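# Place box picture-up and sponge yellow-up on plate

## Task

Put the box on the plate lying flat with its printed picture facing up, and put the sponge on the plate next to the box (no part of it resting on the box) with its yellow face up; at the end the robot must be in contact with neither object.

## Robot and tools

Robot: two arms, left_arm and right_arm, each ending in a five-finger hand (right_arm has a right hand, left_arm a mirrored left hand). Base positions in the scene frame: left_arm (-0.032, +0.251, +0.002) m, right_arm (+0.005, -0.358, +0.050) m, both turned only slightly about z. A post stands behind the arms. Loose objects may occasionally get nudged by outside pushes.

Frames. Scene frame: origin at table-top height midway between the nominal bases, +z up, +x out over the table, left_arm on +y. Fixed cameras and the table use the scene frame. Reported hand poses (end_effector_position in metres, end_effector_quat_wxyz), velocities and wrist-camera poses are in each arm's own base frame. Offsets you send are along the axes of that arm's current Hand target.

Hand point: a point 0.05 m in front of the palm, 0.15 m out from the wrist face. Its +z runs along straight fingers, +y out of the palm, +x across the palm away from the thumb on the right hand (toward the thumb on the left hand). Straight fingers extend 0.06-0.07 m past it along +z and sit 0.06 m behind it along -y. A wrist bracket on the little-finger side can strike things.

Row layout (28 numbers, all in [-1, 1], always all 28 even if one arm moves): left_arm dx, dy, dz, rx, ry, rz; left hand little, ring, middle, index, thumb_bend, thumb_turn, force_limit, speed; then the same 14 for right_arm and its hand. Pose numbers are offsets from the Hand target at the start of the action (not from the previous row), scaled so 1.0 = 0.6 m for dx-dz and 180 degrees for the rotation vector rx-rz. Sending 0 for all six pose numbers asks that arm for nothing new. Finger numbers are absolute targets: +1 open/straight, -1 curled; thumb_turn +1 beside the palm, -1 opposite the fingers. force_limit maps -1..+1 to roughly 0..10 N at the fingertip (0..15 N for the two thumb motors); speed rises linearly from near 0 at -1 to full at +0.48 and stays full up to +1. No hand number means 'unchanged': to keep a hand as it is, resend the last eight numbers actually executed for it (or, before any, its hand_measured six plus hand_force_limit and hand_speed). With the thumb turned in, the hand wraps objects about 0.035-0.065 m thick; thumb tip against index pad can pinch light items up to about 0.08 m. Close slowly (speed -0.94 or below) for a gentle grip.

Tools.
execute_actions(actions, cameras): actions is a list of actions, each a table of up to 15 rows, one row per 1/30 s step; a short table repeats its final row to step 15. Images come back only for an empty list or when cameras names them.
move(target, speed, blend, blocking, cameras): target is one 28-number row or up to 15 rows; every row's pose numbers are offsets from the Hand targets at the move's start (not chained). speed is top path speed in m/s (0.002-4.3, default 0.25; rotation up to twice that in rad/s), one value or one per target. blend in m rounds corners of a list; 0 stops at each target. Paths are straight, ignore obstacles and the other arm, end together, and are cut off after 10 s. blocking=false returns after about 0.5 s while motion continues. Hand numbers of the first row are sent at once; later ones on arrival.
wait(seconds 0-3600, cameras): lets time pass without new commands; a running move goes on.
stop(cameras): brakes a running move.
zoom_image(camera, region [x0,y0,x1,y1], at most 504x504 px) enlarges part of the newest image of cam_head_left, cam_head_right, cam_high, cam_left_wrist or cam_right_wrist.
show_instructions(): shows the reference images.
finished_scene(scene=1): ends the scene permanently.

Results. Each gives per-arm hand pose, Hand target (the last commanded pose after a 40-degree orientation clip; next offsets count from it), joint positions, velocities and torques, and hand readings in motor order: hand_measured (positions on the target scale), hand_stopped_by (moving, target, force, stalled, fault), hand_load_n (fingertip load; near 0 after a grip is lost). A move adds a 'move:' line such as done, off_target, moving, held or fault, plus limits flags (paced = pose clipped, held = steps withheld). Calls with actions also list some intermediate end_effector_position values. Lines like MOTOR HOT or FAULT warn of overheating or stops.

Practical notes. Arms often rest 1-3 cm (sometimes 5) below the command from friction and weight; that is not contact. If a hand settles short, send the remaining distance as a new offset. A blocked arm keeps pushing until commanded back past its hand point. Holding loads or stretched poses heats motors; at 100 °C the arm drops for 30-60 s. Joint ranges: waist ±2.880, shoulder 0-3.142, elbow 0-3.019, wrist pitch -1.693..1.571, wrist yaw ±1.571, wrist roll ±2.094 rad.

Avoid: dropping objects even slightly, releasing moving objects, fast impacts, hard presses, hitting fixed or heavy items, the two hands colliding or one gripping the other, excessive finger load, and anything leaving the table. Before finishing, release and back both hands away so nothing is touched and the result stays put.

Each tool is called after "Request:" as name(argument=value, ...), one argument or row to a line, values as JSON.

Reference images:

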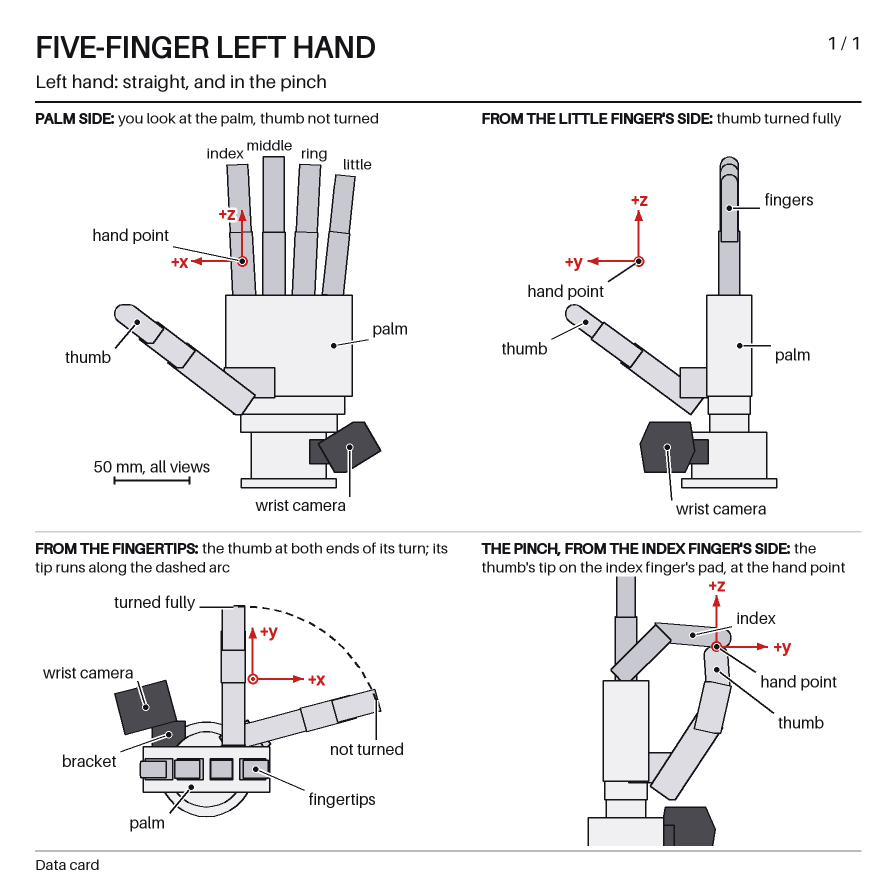

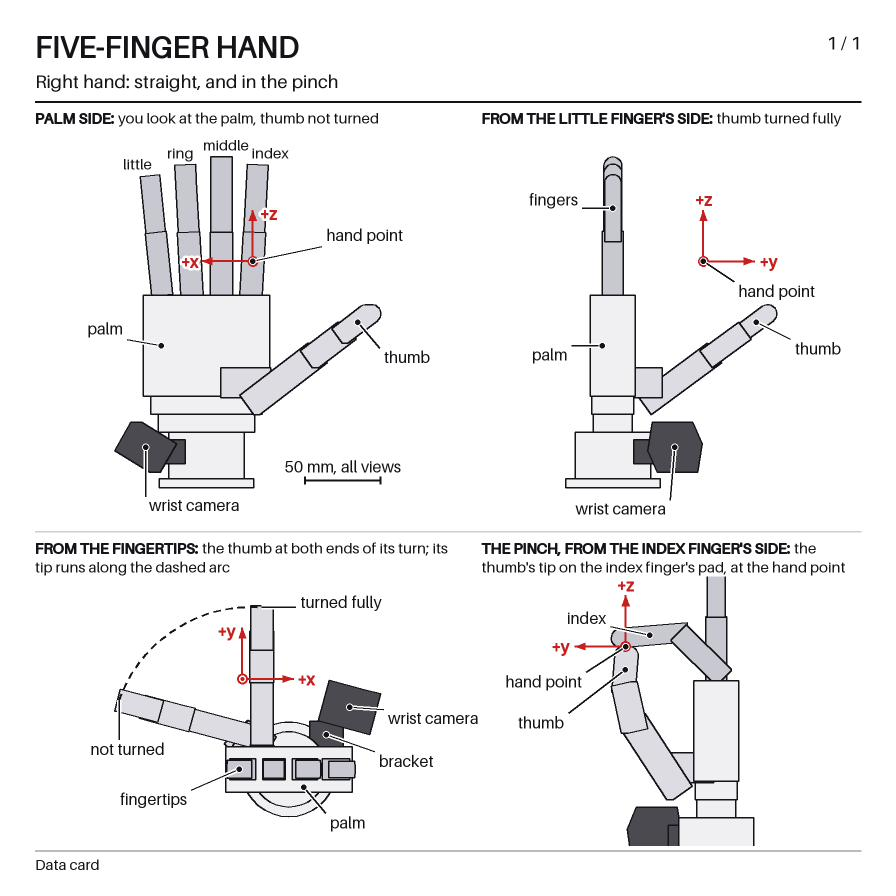

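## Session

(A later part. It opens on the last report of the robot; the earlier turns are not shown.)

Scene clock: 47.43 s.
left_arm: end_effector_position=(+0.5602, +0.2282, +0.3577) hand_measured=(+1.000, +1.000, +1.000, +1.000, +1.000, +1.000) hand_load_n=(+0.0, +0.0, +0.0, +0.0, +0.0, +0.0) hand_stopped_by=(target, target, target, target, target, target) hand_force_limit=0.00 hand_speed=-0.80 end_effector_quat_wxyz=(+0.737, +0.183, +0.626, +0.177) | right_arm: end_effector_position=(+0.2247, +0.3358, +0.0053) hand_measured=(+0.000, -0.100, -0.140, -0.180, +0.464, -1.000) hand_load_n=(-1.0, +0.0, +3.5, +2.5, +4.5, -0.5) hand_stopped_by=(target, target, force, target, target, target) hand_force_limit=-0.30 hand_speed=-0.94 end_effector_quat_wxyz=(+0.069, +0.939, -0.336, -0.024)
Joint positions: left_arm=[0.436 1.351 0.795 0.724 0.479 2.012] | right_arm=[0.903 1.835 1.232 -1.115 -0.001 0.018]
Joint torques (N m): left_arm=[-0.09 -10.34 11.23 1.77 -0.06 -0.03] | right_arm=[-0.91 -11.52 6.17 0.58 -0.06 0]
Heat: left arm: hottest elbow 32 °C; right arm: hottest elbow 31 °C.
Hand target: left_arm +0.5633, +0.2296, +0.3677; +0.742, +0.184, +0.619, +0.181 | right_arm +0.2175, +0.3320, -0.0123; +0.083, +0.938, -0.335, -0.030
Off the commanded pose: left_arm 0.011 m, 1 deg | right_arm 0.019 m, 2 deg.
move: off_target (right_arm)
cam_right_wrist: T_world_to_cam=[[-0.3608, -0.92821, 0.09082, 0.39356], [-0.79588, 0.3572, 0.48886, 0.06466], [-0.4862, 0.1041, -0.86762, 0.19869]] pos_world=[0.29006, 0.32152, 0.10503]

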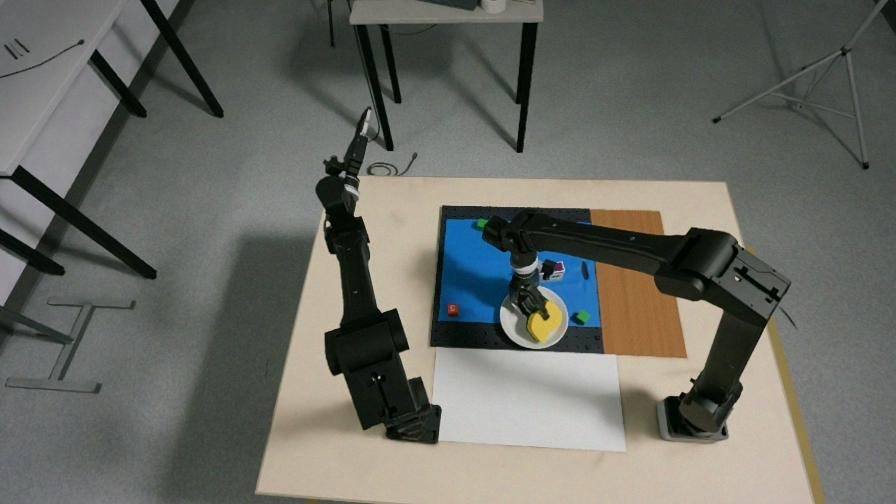

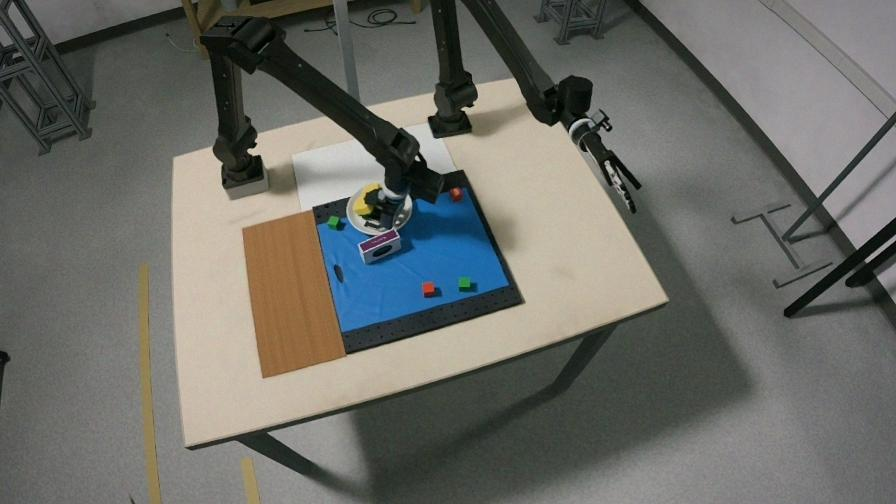

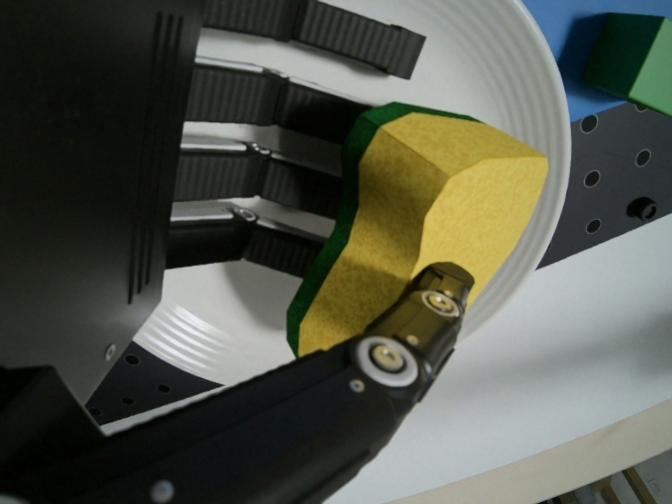

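Request:
move(
  target=[0,0,0,0,0,0,1,1,1,1,1,1,0,-0.8,0,0,0,0,0,0,-0.4,-0.1,-0.18,-0.18,0.46,-1,-0.3,-0.94],
  speed=0.04,
  cameras=["cam_right_wrist"],
)

Request:
execute_actions(
  actions=[
    [[0,0,0,0,0,0,1,1,1,1,1,1,0,-0.8,0,0,0,0,0,0,-0.4,-0.1,-0.18,-0.18,0.46,-1,-0.3,-0.94]],
  ],
  cameras=["cam_head_left","cam_high","cam_right_wrist"],
)

Scene clock: 50.27 s.
left_arm: end_effector_position=(+0.5602, +0.2282, +0.3577) hand_measured=(+1.000, +1.000, +1.000, +1.000, +1.000, +1.000) hand_load_n=(+0.0, +0.0, +0.0, +0.0, +0.0, +0.0) hand_stopped_by=(target, target, target, target, target, target) hand_force_limit=0.00 hand_speed=-0.80 end_effector_quat_wxyz=(+0.737, +0.183, +0.626, +0.177) | right_arm: end_effector_position=(+0.2256, +0.3371, +0.0019) hand_measured=(-0.400, -0.100, -0.140, -0.180, +0.464, -1.000) hand_load_n=(+0.0, +0.0, +3.0, +2.5, +4.0, -1.0) hand_stopped_by=(target, target, force, target, target, target) hand_force_limit=-0.30 hand_speed=-0.94 end_effector_quat_wxyz=(+0.068, +0.939, -0.336, -0.023)
Joint positions: left_arm=[0.436 1.351 0.795 0.724 0.479 2.012] | right_arm=[0.903 1.841 1.232 -1.106 -0.001 0.019]
Joint torques (N m): left_arm=[-0.09 -10.4 11.29 1.74 -0.07 -0.03] | right_arm=[-0.91 -12.04 6.17 0.2 -0.06 -0.01]
Heat: left arm: hottest elbow 32 °C; right arm: hottest elbow 31 °C.
Hand target: left_arm +0.5633, +0.2296, +0.3677; +0.742, +0.184, +0.619, +0.181 | right_arm +0.2176, +0.3320, -0.0122; +0.083, +0.938, -0.335, -0.030
Off the commanded pose: left_arm 0.011 m, 1 deg | right_arm 0.017 m, 2 deg.
move: done
cam_right_wrist: T_world_to_cam=[[-0.36122, -0.92829, 0.08831, 0.39546], [-0.79661, 0.35643, 0.48824, 0.06707], [-0.48471, 0.10601, -0.86823, 0.19512]] pos_world=[0.29085, 0.32251, 0.10173]

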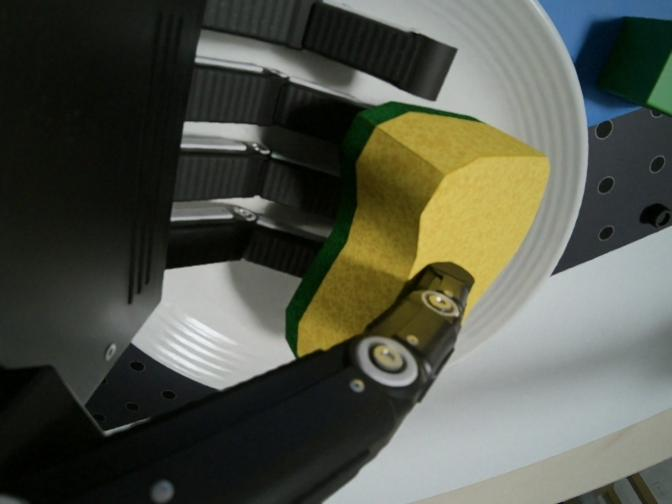

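Scene clock: 50.97 s.
left_arm: end_effector_position=(+0.5602, +0.2282, +0.3577) hand_measured=(+1.000, +1.000, +1.000, +1.000, +1.000, +1.000) hand_load_n=(+0.0, +0.0, +0.0, +0.0, +0.5, +0.0) hand_stopped_by=(target, target, target, target, target, target) hand_force_limit=0.00 hand_speed=-0.80 end_effector_quat_wxyz=(+0.737, +0.183, +0.626, +0.177) | right_arm: end_effector_position=(+0.2256, +0.3371, +0.0019) hand_measured=(-0.400, -0.100, -0.140, -0.180, +0.464, -1.000) hand_load_n=(+0.0, +0.0, +3.5, +2.0, +4.0, -0.5) hand_stopped_by=(target, target, force, target, target, target) hand_force_limit=-0.30 hand_speed=-0.94 end_effector_quat_wxyz=(+0.068, +0.939, -0.336, -0.023)
Joint positions: left_arm=[0.436 1.351 0.795 0.724 0.479 2.012] | right_arm=[0.903 1.841 1.232 -1.106 -0.001 0.019]
Joint torques (N m): left_arm=[0.03 -10.23 11.25 1.85 -0.05 -0.02] | right_arm=[-0.91 -11.99 6.17 0.2 -0.05 -0.01]
Heat: left arm: hottest elbow 32 °C; right arm: hottest elbow 31 °C.
Hand target: left_arm +0.5633, +0.2296, +0.3677; +0.742, +0.184, +0.619, +0.181 | right_arm +0.2176, +0.3320, -0.0122; +0.083, +0.938, -0.335, -0.030
Off the commanded pose: left_arm 0.011 m, 1 deg | right_arm 0.017 m, 2 deg.
Step readings (end_effector_position of left_arm | right_arm):
0: (+0.5602, +0.2282, +0.3577) | (+0.2256, +0.3371, +0.0019)
1: (+0.5602, +0.2282, +0.3577) | (+0.2256, +0.3371, +0.0019)
2: (+0.5602, +0.2282, +0.3577) | (+0.2256, +0.3371, +0.0019)
4: (+0.5602, +0.2282, +0.3577) | (+0.2256, +0.3371, +0.0019)
8: (+0.5602, +0.2282, +0.3577) | (+0.2256, +0.3371, +0.0019)
15: (+0.5602, +0.2282, +0.3577) | (+0.2256, +0.3371, +0.0019)
cam_right_wrist: T_world_to_cam=[[-0.36122, -0.92829, 0.08831, 0.39546], [-0.79661, 0.35643, 0.48824, 0.06707], [-0.48471, 0.10601, -0.86823, 0.19512]] pos_world=[0.29085, 0.32251, 0.10173]

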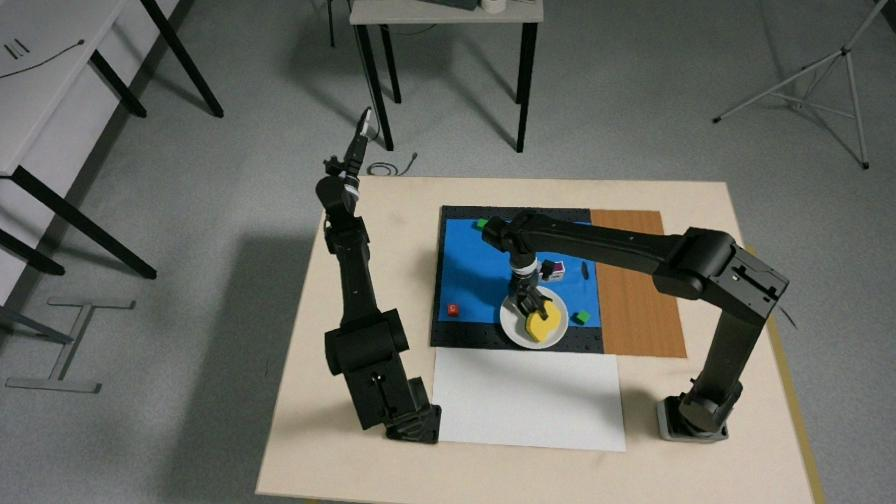

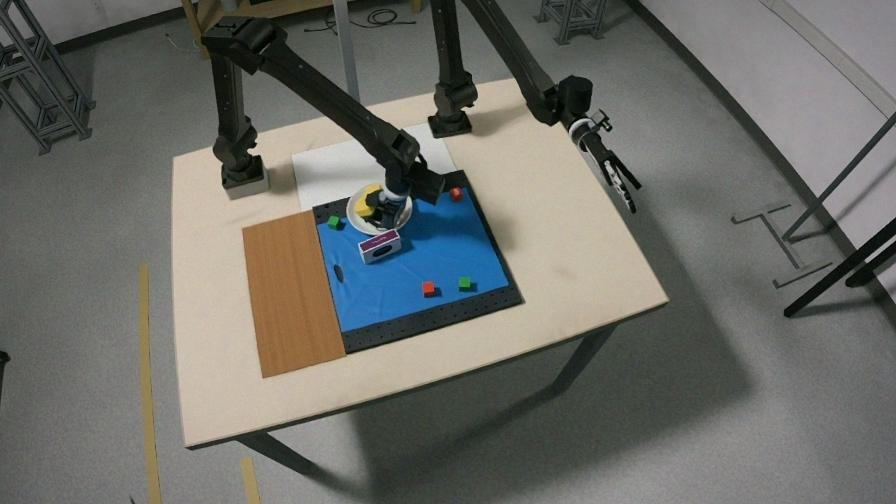

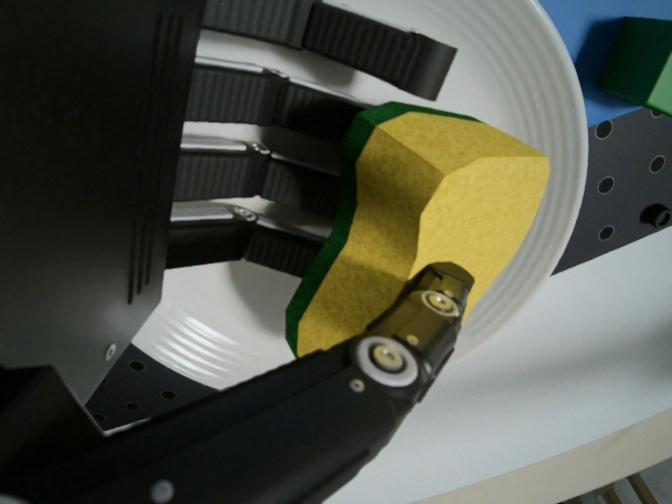

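Request:
move(
  target=[0,0,0,0,0,0,1,1,1,1,1,1,0,-0.8,0,0,0,0,0,0,-0.4,-0.1,-0.18,-0.18,0.8,-1,-0.3,-0.8],
  speed=0.04,
  cameras=["cam_head_left","cam_high","cam_right_wrist"],
)

Request:
zoom_image(
  camera="cam_head_left",
  region=[490, 240, 620, 360],
)

Request:
zoom_image(
  camera="cam_high",
  region=[310, 140, 440, 260],
)

Scene clock: 52.93 s.
left_arm: end_effector_position=(+0.5602, +0.2282, +0.3577) hand_measured=(+1.000, +1.000, +1.000, +1.000, +1.000, +1.000) hand_load_n=(+0.0, +0.0, +0.0, +0.0, +0.0, +0.0) hand_stopped_by=(target, target, target, target, target, target) hand_force_limit=0.00 hand_speed=-0.80 end_effector_quat_wxyz=(+0.737, +0.183, +0.626, +0.177) | right_arm: end_effector_position=(+0.2257, +0.3372, +0.0017) hand_measured=(-0.400, -0.100, -0.140, -0.180, +0.800, -1.000) hand_load_n=(+0.0, +0.0, +0.0, +0.0, +0.5, +0.0) hand_stopped_by=(target, target, force, target, target, target) hand_force_limit=-0.30 hand_speed=-0.80 end_effector_quat_wxyz=(+0.068, +0.939, -0.336, -0.023)
Joint positions: left_arm=[0.436 1.351 0.795 0.724 0.479 2.012] | right_arm=[0.903 1.842 1.232 -1.104 -0.001 0.019]
Joint torques (N m): left_arm=[-0.09 -10.52 11.28 1.85 -0.04 -0.03] | right_arm=[-0.91 -12.04 6.17 0.16 -0.06 -0.01]
Heat: left arm: hottest elbow 32 °C; right arm: hottest elbow 31 °C.
Hand target: left_arm +0.5633, +0.2296, +0.3677; +0.742, +0.184, +0.619, +0.181 | right_arm +0.2176, +0.3320, -0.0123; +0.083, +0.938, -0.335, -0.030
Off the commanded pose: left_arm 0.011 m, 1 deg | right_arm 0.017 m, 2 deg.
move: done
cam_right_wrist: T_world_to_cam=[[-0.36131, -0.92833, 0.08753, 0.39573], [-0.79682, 0.35614, 0.4881, 0.06743], [-0.48429, 0.10661, -0.86839, 0.19459]] pos_world=[0.29095, 0.32261, 0.10143]

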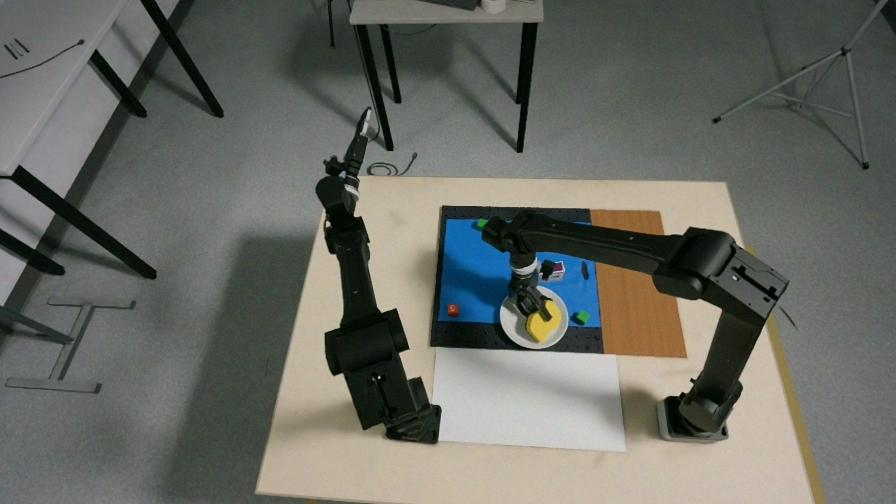

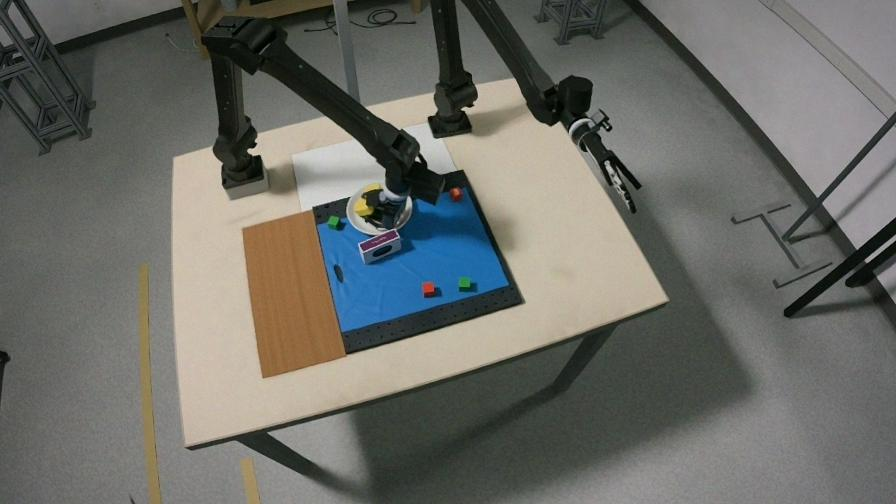

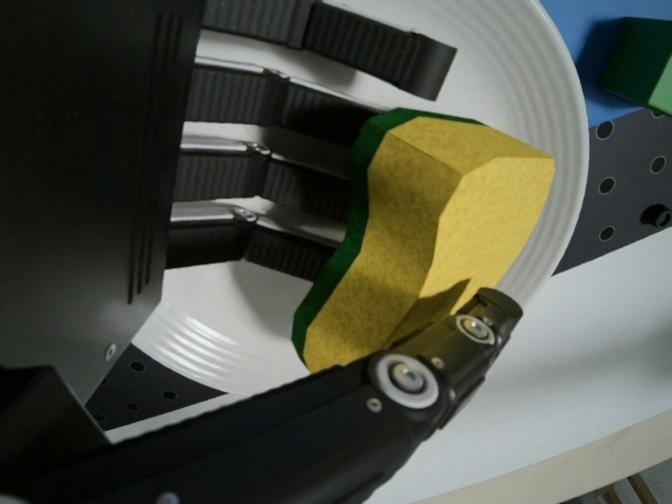

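Scaled by 3.877.

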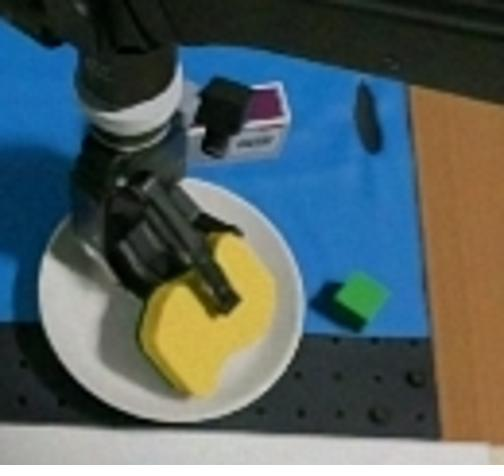

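Scaled by 3.877.

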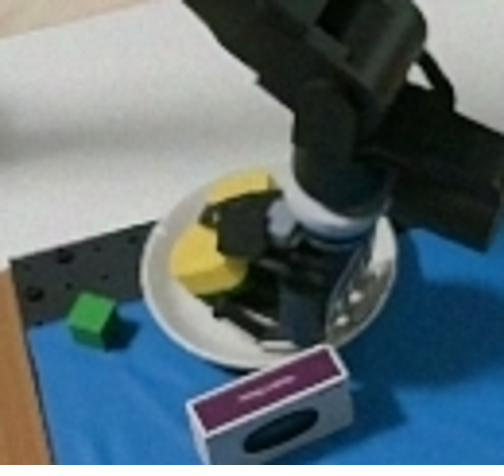

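Request:
execute_actions(
  actions=[
    [[0,0,0,0,0,0,1,1,1,1,1,1,0,-0.8,0.006,-0.0127,-0.043,0,0,0,-0.4,0.0,-0.02,-0.02,0.8,-1,-0.3,-0.7]],
  ],
  cameras=["cam_head_left","cam_high","cam_right_wrist"],
)

Request:
zoom_image(
  camera="cam_high",
  region=[310, 140, 440, 260],
)

Scene clock: 53.83 s.
left_arm: end_effector_position=(+0.5602, +0.2282, +0.3577) hand_measured=(+1.000, +1.000, +1.000, +1.000, +1.000, +1.000) hand_load_n=(+0.0, -0.5, +0.0, +0.0, +0.0, +0.0) hand_stopped_by=(target, target, target, target, target, target) hand_force_limit=0.00 hand_speed=-0.80 end_effector_quat_wxyz=(+0.737, +0.183, +0.626, +0.177) | right_arm: end_effector_position=(+0.2176, +0.3270, +0.0070) hand_measured=(-0.400, +0.000, -0.020, -0.020, +0.800, -1.000) hand_load_n=(+0.0, +0.0, +0.5, +0.0, -0.5, +0.0) hand_stopped_by=(target, target, target, target, target, target) hand_force_limit=-0.30 hand_speed=-0.70 end_effector_quat_wxyz=(+0.092, +0.937, -0.335, -0.031)
Joint positions: left_arm=[0.436 1.351 0.795 0.724 0.479 2.012] | right_arm=[0.903 1.842 1.232 -1.156 -0.001 0.019]
Joint torques (N m): left_arm=[-0.38 -10.29 11.28 1.83 -0.05 -0.02] | right_arm=[-1.61 -12.69 10.71 -0.79 0 -0.08]
Heat: left arm: hottest elbow 32 °C; right arm: hottest elbow 31 °C.
Hand target: left_arm +0.5633, +0.2296, +0.3677; +0.742, +0.184, +0.619, +0.181 | right_arm +0.2280, +0.3390, +0.0118; +0.083, +0.938, -0.335, -0.030
Off the commanded pose: left_arm 0.011 m, 1 deg | right_arm 0.017 m, 1 deg.
Step readings (end_effector_position of left_arm | right_arm):
0: (+0.5602, +0.2282, +0.3577) | (+0.2257, +0.3372, +0.0017)
1: (+0.5602, +0.2282, +0.3577) | (+0.2257, +0.3372, +0.0017)
2: (+0.5602, +0.2282, +0.3577) | (+0.2250, +0.3363, +0.0021)
4: (+0.5602, +0.2282, +0.3577) | (+0.2216, +0.3320, +0.0043)
8: (+0.5602, +0.2282, +0.3577) | (+0.2181, +0.3276, +0.0067)
15: (+0.5602, +0.2282, +0.3577) | (+0.2176, +0.3270, +0.0070)
cam_right_wrist: T_world_to_cam=[[-0.35774, -0.92379, 0.13648, 0.38016], [-0.78106, 0.37611, 0.49848, 0.05197], [-0.51183, 0.07173, -0.85609, 0.21379]] pos_world=[0.28601, 0.31631, 0.10523]

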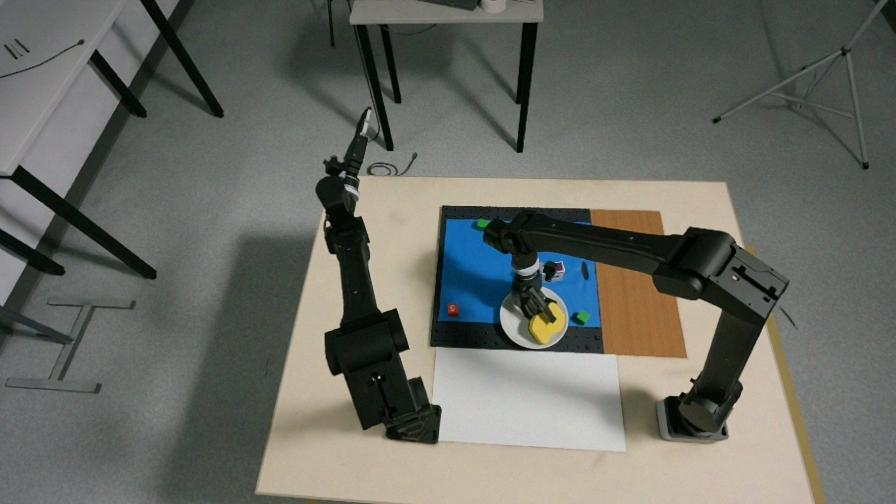

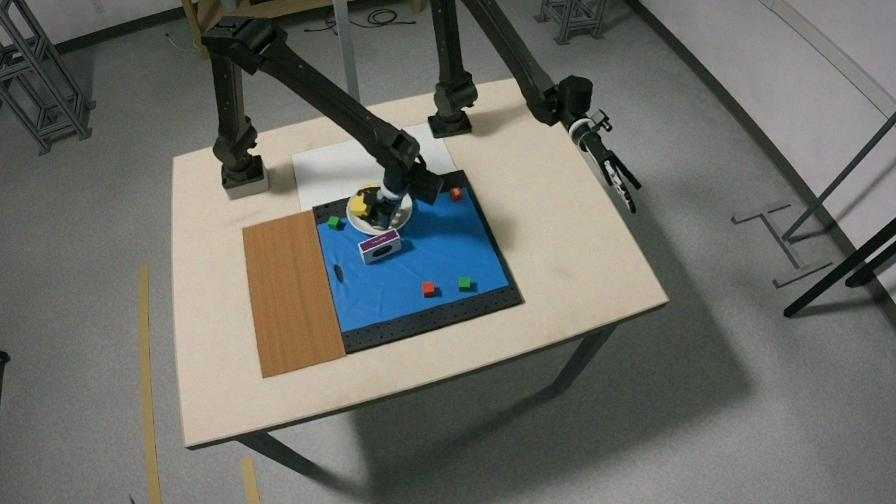

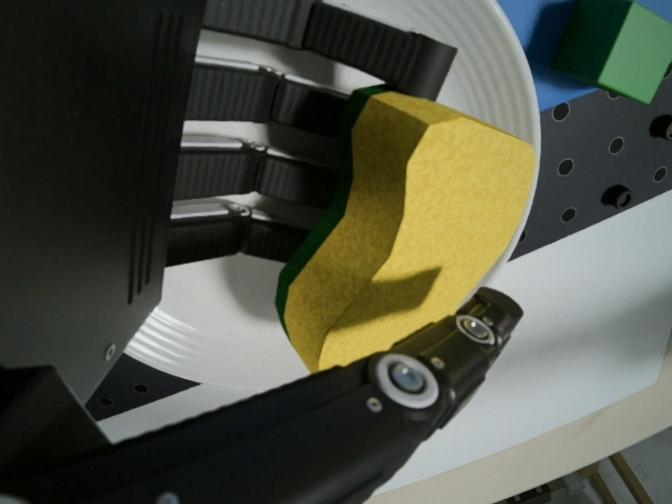

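Scaled by 3.877.

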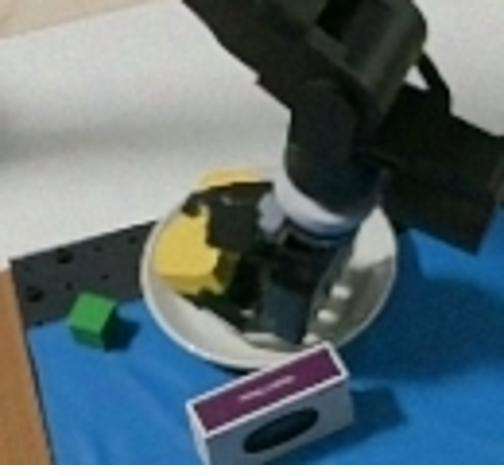

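Request:
execute_actions(
  actions=[
    [[0,0,0,0,0,0,1,1,1,1,1,1,0,-0.8,0,-0.0175,-0.0235,0,0,0,-0.4,0.16,0.14,0.14,0.9,-1,-0.3,-0.6]],
  ],
  cameras=["cam_head_left","cam_high","cam_right_wrist"],
)

Request:
zoom_image(
  camera="cam_head_left",
  region=[490, 240, 620, 360],
)

Scene clock: 54.70 s.
left_arm: end_effector_position=(+0.5602, +0.2282, +0.3577) hand_measured=(+1.000, +1.000, +1.000, +1.000, +1.000, +1.000) hand_load_n=(+0.0, +0.0, +0.0, -0.5, +0.0, +0.0) hand_stopped_by=(target, target, target, target, target, target) hand_force_limit=0.00 hand_speed=-0.80 end_effector_quat_wxyz=(+0.737, +0.183, +0.626, +0.177) | right_arm: end_effector_position=(+0.2267, +0.3384, +0.0219) hand_measured=(-0.400, +0.160, +0.140, +0.140, +0.900, -1.000) hand_load_n=(+0.0, +0.0, +0.0, +0.0, +0.0, +0.0) hand_stopped_by=(target, target, target, target, target, target) hand_force_limit=-0.30 hand_speed=-0.60 end_effector_quat_wxyz=(+0.088, +0.938, -0.335, -0.030)
Joint positions: left_arm=[0.436 1.351 0.795 0.724 0.479 2.012] | right_arm=[0.903 1.846 1.288 -1.199 -0.001 0.019]
Joint torques (N m): left_arm=[-0.09 -10.4 11.3 1.81 -0.05 -0.02] | right_arm=[-1.67 -12.51 10.92 -0.76 0 -0.08]
Heat: left arm: hottest elbow 32 °C; right arm: hottest elbow 31 °C.
Hand target: left_arm +0.5633, +0.2296, +0.3677; +0.742, +0.184, +0.619, +0.181 | right_arm +0.2361, +0.3490, +0.0238; +0.083, +0.938, -0.335, -0.030
Off the commanded pose: left_arm 0.011 m, 1 deg | right_arm 0.014 m, 1 deg.
Step readings (end_effector_position of left_arm | right_arm):
0: (+0.5602, +0.2282, +0.3577) | (+0.2176, +0.3270, +0.0070)
1: (+0.5602, +0.2282, +0.3577) | (+0.2176, +0.3269, +0.0074)
2: (+0.5602, +0.2282, +0.3577) | (+0.2175, +0.3268, +0.0087)
4: (+0.5602, +0.2282, +0.3577) | (+0.2189, +0.3285, +0.0132)
8: (+0.5602, +0.2282, +0.3577) | (+0.2255, +0.3369, +0.0201)
15: (+0.5602, +0.2282, +0.3577) | (+0.2267, +0.3385, +0.0219)
cam_right_wrist: T_world_to_cam=[[-0.35846, -0.92471, 0.12815, 0.39268], [-0.78375, 0.37267, 0.49684, 0.04909], [-0.50719, 0.07766, -0.85833, 0.22724]] pos_world=[0.29448, 0.32718, 0.12033]

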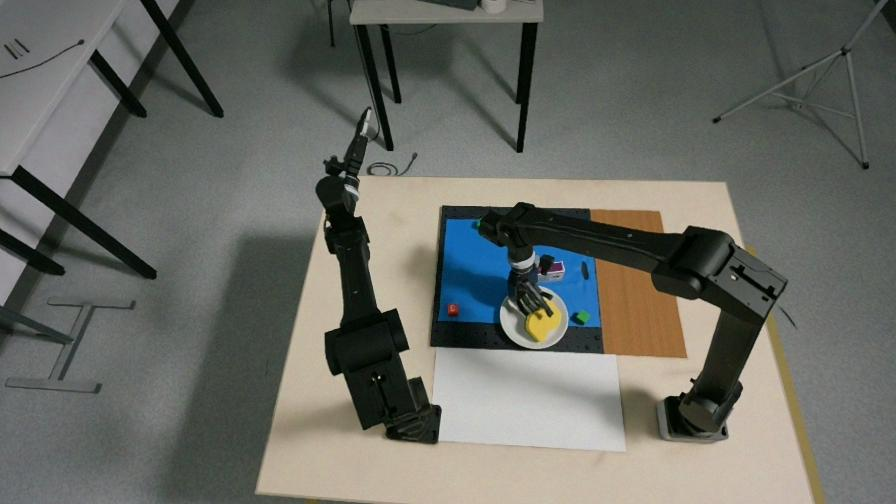

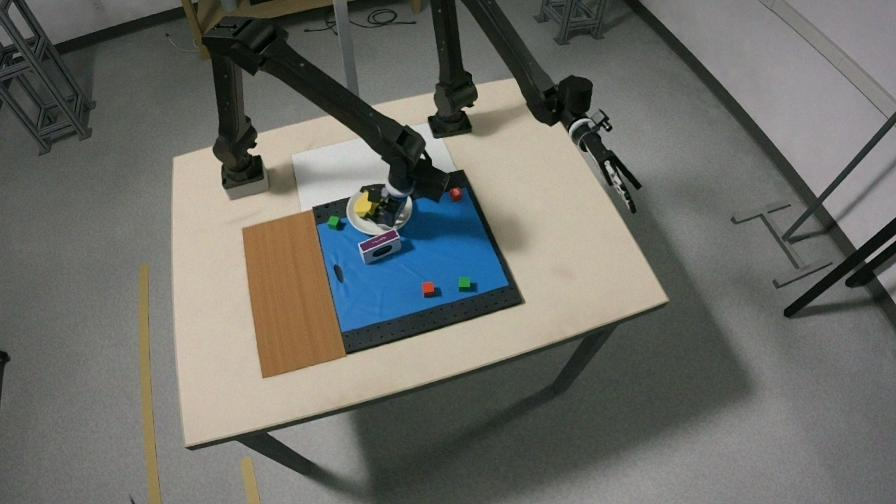

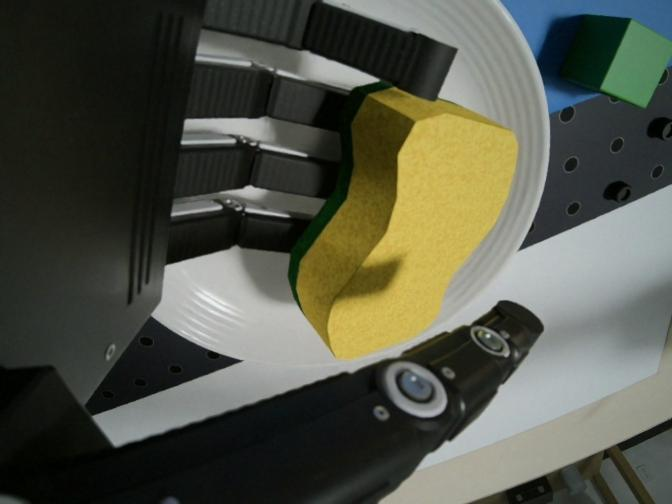

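Scaled by 3.877.

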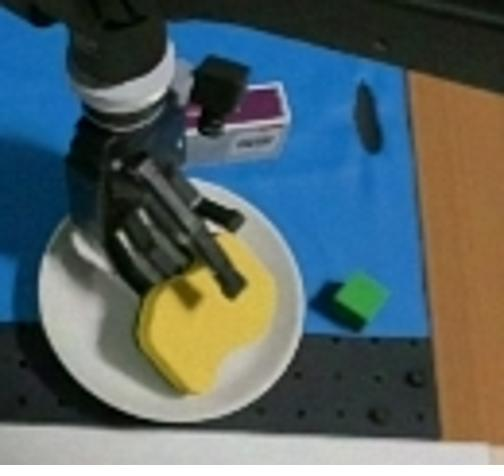

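Request:
execute_actions(
  actions=[
    [[0,0,0,0,0,0,1,1,1,1,1,1,0,-0.8,0,0.0029,-0.0164,0,0,0,-0.4,0.32,0.3,0.3,0.9,-1,-0.3,-0.6]],
    [[0,0,0,0,0,0,1,1,1,1,1,1,0,-0.8,0,0.0029,-0.0164,0,0,0,-0.4,0.48,0.46,0.46,0.9,-1,-0.3,-0.6]],
  ],
  cameras=["cam_head_left","cam_high","cam_right_wrist"],
)

Request:
zoom_image(
  camera="cam_head_left",
  region=[490, 240, 620, 360],
)

Scene clock: 56.03 s.
left_arm: end_effector_position=(+0.5602, +0.2282, +0.3577) hand_measured=(+1.000, +1.000, +1.000, +1.000, +1.000, +1.000) hand_load_n=(+0.0, +0.0, +0.0, +0.0, +0.0, +0.0) hand_stopped_by=(target, target, target, target, target, target) hand_force_limit=0.00 hand_speed=-0.80 end_effector_quat_wxyz=(+0.737, +0.183, +0.626, +0.177) | right_arm: end_effector_position=(+0.2219, +0.3324, +0.0347) hand_measured=(-0.400, +0.480, +0.460, +0.460, +0.900, -1.000) hand_load_n=(+0.0, +0.0, -1.0, +0.0, +0.0, +0.0) hand_stopped_by=(target, target, target, target, target, target) hand_force_limit=-0.30 hand_speed=-0.60 end_effector_quat_wxyz=(+0.107, +0.936, -0.334, -0.037)
Joint positions: left_arm=[0.436 1.351 0.795 0.724 0.479 2.012] | right_arm=[0.903 1.841 1.305 -1.262 -0.001 0.019]
Joint torques (N m): left_arm=[0.03 -10.29 11.18 1.78 -0.05 -0.01] | right_arm=[-1.61 -13.92 11.28 -0.2 0 -0.08]
Heat: left arm: hottest elbow 32 °C; right arm: hottest elbow 31 °C.
Hand target: left_arm +0.5633, +0.2296, +0.3677; +0.742, +0.184, +0.619, +0.181 | right_arm +0.2362, +0.3490, +0.0438; +0.083, +0.938, -0.335, -0.030
Off the commanded pose: left_arm 0.011 m, 1 deg | right_arm 0.024 m, 3 deg.
Step readings (end_effector_position of left_arm | right_arm):
0: (+0.5602, +0.2282, +0.3577) | (+0.2267, +0.3384, +0.0219)
1: (+0.5602, +0.2282, +0.3577) | (+0.2265, +0.3383, +0.0220)
2: (+0.5602, +0.2282, +0.3577) | (+0.2261, +0.3377, +0.0225)
4: (+0.5602, +0.2282, +0.3577) | (+0.2246, +0.3358, +0.0237)
8: (+0.5602, +0.2282, +0.3577) | (+0.2235, +0.3344, +0.0249)
15: (+0.5602, +0.2282, +0.3577) | (+0.2238, +0.3348, +0.0254)
16: (+0.5602, +0.2282, +0.3577) | (+0.2237, +0.3347, +0.0254)
17: (+0.5602, +0.2282, +0.3577) | (+0.2234, +0.3343, +0.0260)
19: (+0.5602, +0.2282, +0.3577) | (+0.2231, +0.3338, +0.0283)
23: (+0.5602, +0.2282, +0.3577) | (+0.2218, +0.3323, +0.0346)
30: (+0.5602, +0.2282, +0.3577) | (+0.2219, +0.3324, +0.0347)
cam_right_wrist: T_world_to_cam=[[-0.35474, -0.91998, 0.16674, 0.38], [-0.77111, 0.38873, 0.50426, 0.03291], [-0.52872, 0.05031, -0.8473, 0.24971]] pos_world=[0.29221, 0.32424, 0.13162]

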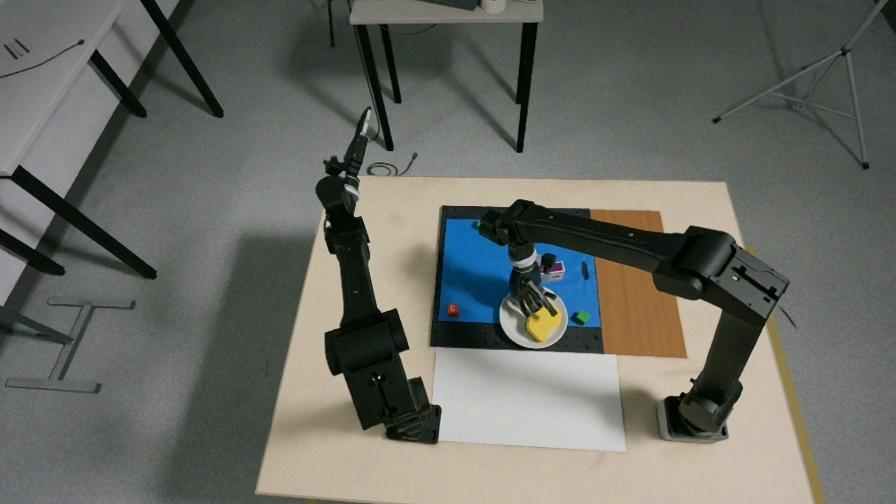

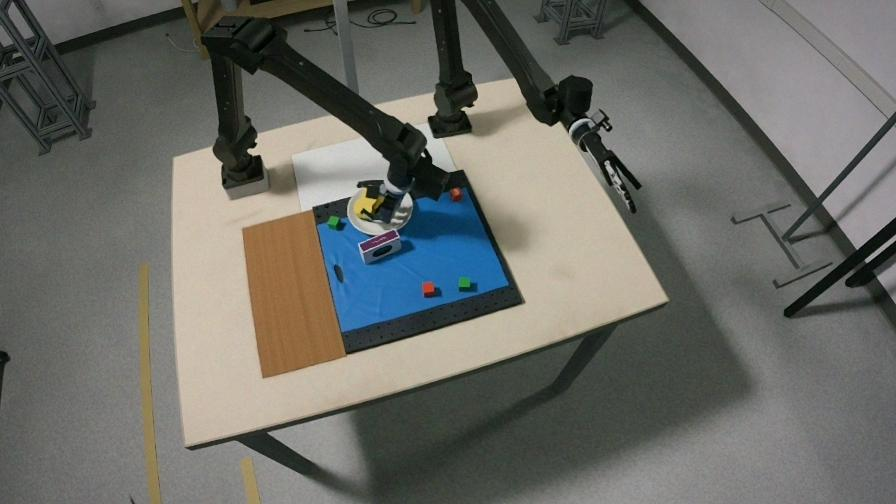

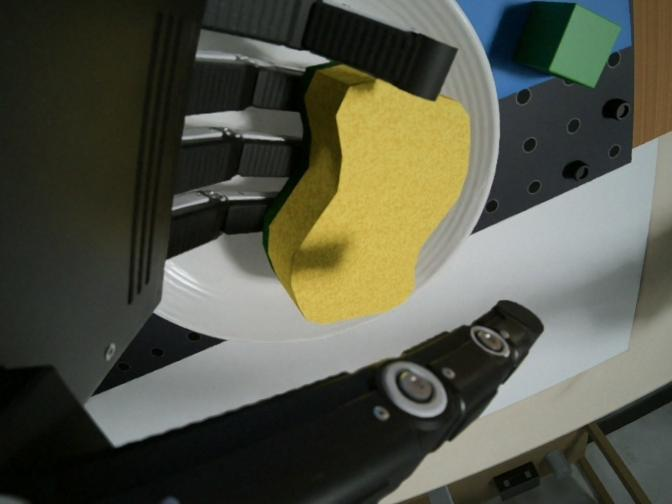

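Scaled by 3.877.

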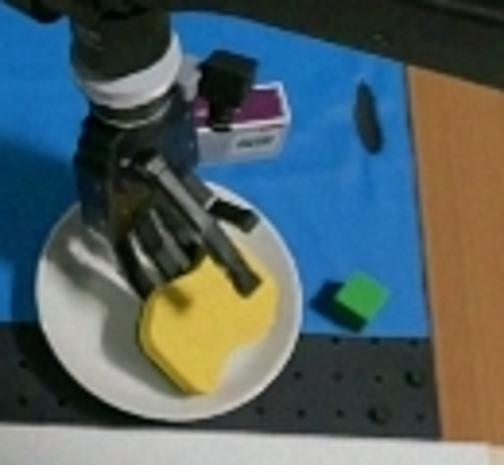

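Request:
execute_actions(
  actions=[
    [[0,0,0,0,0,0,1,1,1,1,1,1,0,-0.8,-0.0008,-0.0125,-0.0243,0,0,0,-0.4,0.48,0.46,0.46,0.9,-1,-0.3,-0.6]],
    [[0,0,0,0,0,0,1,1,1,1,1,1,0,-0.8,0,-0.0025,-0.0164,0,0,0,-0.4,0.64,0.62,0.62,0.9,-1,-0.3,-0.6]],
  ],
  cameras=["cam_head_left","cam_high","cam_right_wrist"],
)

Request:
zoom_image(
  camera="cam_head_left",
  region=[490, 240, 620, 360],
)

Scene clock: 57.87 s.
left_arm: end_effector_position=(+0.5602, +0.2282, +0.3577) hand_measured=(+1.000, +1.000, +1.000, +1.000, +1.000, +1.000) hand_load_n=(+0.0, +0.0, +0.0, +0.0, +0.0, +0.0) hand_stopped_by=(target, target, target, target, target, target) hand_force_limit=0.00 hand_speed=-0.80 end_effector_quat_wxyz=(+0.737, +0.183, +0.626, +0.177) | right_arm: end_effector_position=(+0.2325, +0.3459, +0.0560) hand_measured=(-0.400, +0.640, +0.620, +0.620, +0.900, -1.000) hand_load_n=(+0.0, +0.0, +0.0, +0.0, +0.0, +0.0) hand_stopped_by=(target, target, target, target, target, target) hand_force_limit=-0.30 hand_speed=-0.60 end_effector_quat_wxyz=(+0.099, +0.937, -0.335, -0.034)
Joint positions: left_arm=[0.436 1.351 0.795 0.724 0.479 2.012] | right_arm=[0.903 1.841 1.375 -1.314 -0.001 0.019]
Joint torques (N m): left_arm=[-0.21 -10.4 11.21 1.88 -0.04 -0.03] | right_arm=[-1.61 -13.92 11.84 -0.81 0 -0.08]
Heat: left arm: hottest elbow 33 °C; right arm: hottest elbow 31 °C.
Hand target: left_arm +0.5633, +0.2296, +0.3677; +0.742, +0.184, +0.619, +0.181 | right_arm +0.2441, +0.3595, +0.0663; +0.083, +0.938, -0.335, -0.030
Off the commanded pose: left_arm 0.011 m, 1 deg | right_arm 0.021 m, 2 deg.
Step readings (end_effector_position of left_arm | right_arm):
0: (+0.5602, +0.2282, +0.3577) | (+0.2219, +0.3324, +0.0347)
1: (+0.5602, +0.2282, +0.3577) | (+0.2220, +0.3324, +0.0348)
2: (+0.5602, +0.2282, +0.3577) | (+0.2220, +0.3326, +0.0358)
4: (+0.5602, +0.2282, +0.3577) | (+0.2238, +0.3348, +0.0395)
8: (+0.5602, +0.2282, +0.3577) | (+0.2309, +0.3438, +0.0473)
15: (+0.5602, +0.2282, +0.3577) | (+0.2323, +0.3455, +0.0492)
16: (+0.5602, +0.2282, +0.3577) | (+0.2321, +0.3454, +0.0493)
17: (+0.5602, +0.2282, +0.3577) | (+0.2318, +0.3449, +0.0498)
19: (+0.5602, +0.2282, +0.3577) | (+0.2311, +0.3440, +0.0519)
23: (+0.5602, +0.2282, +0.3577) | (+0.2321, +0.3453, +0.0551)
30: (+0.5602, +0.2282, +0.3577) | (+0.2325, +0.3459, +0.0560)
cam_right_wrist: T_world_to_cam=[[-0.35648, -0.92214, 0.15024, 0.39467], [-0.77658, 0.38185, 0.50112, 0.02891], [-0.51947, 0.06197, -0.85224, 0.26683]] pos_world=[0.30176, 0.33637, 0.15363]

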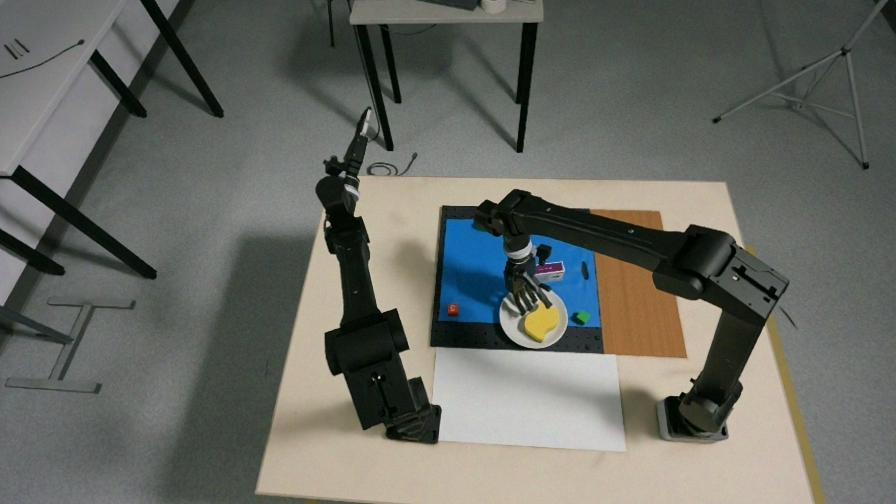

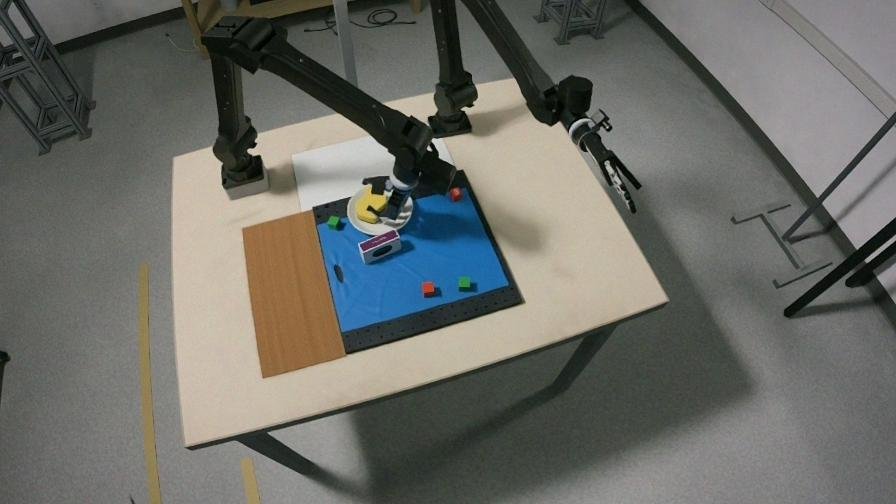

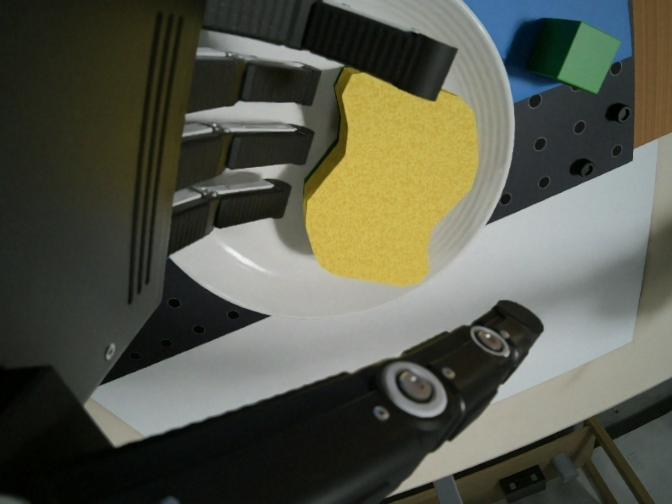

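Scaled by 3.877.

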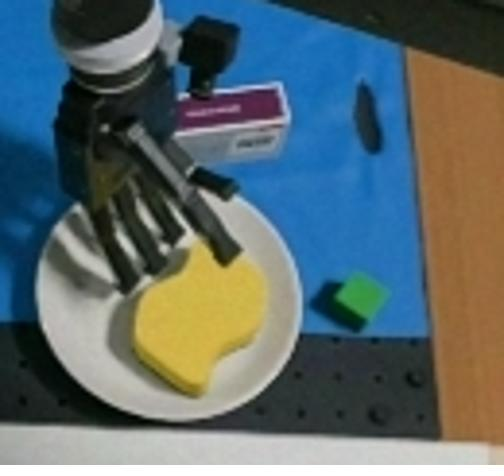

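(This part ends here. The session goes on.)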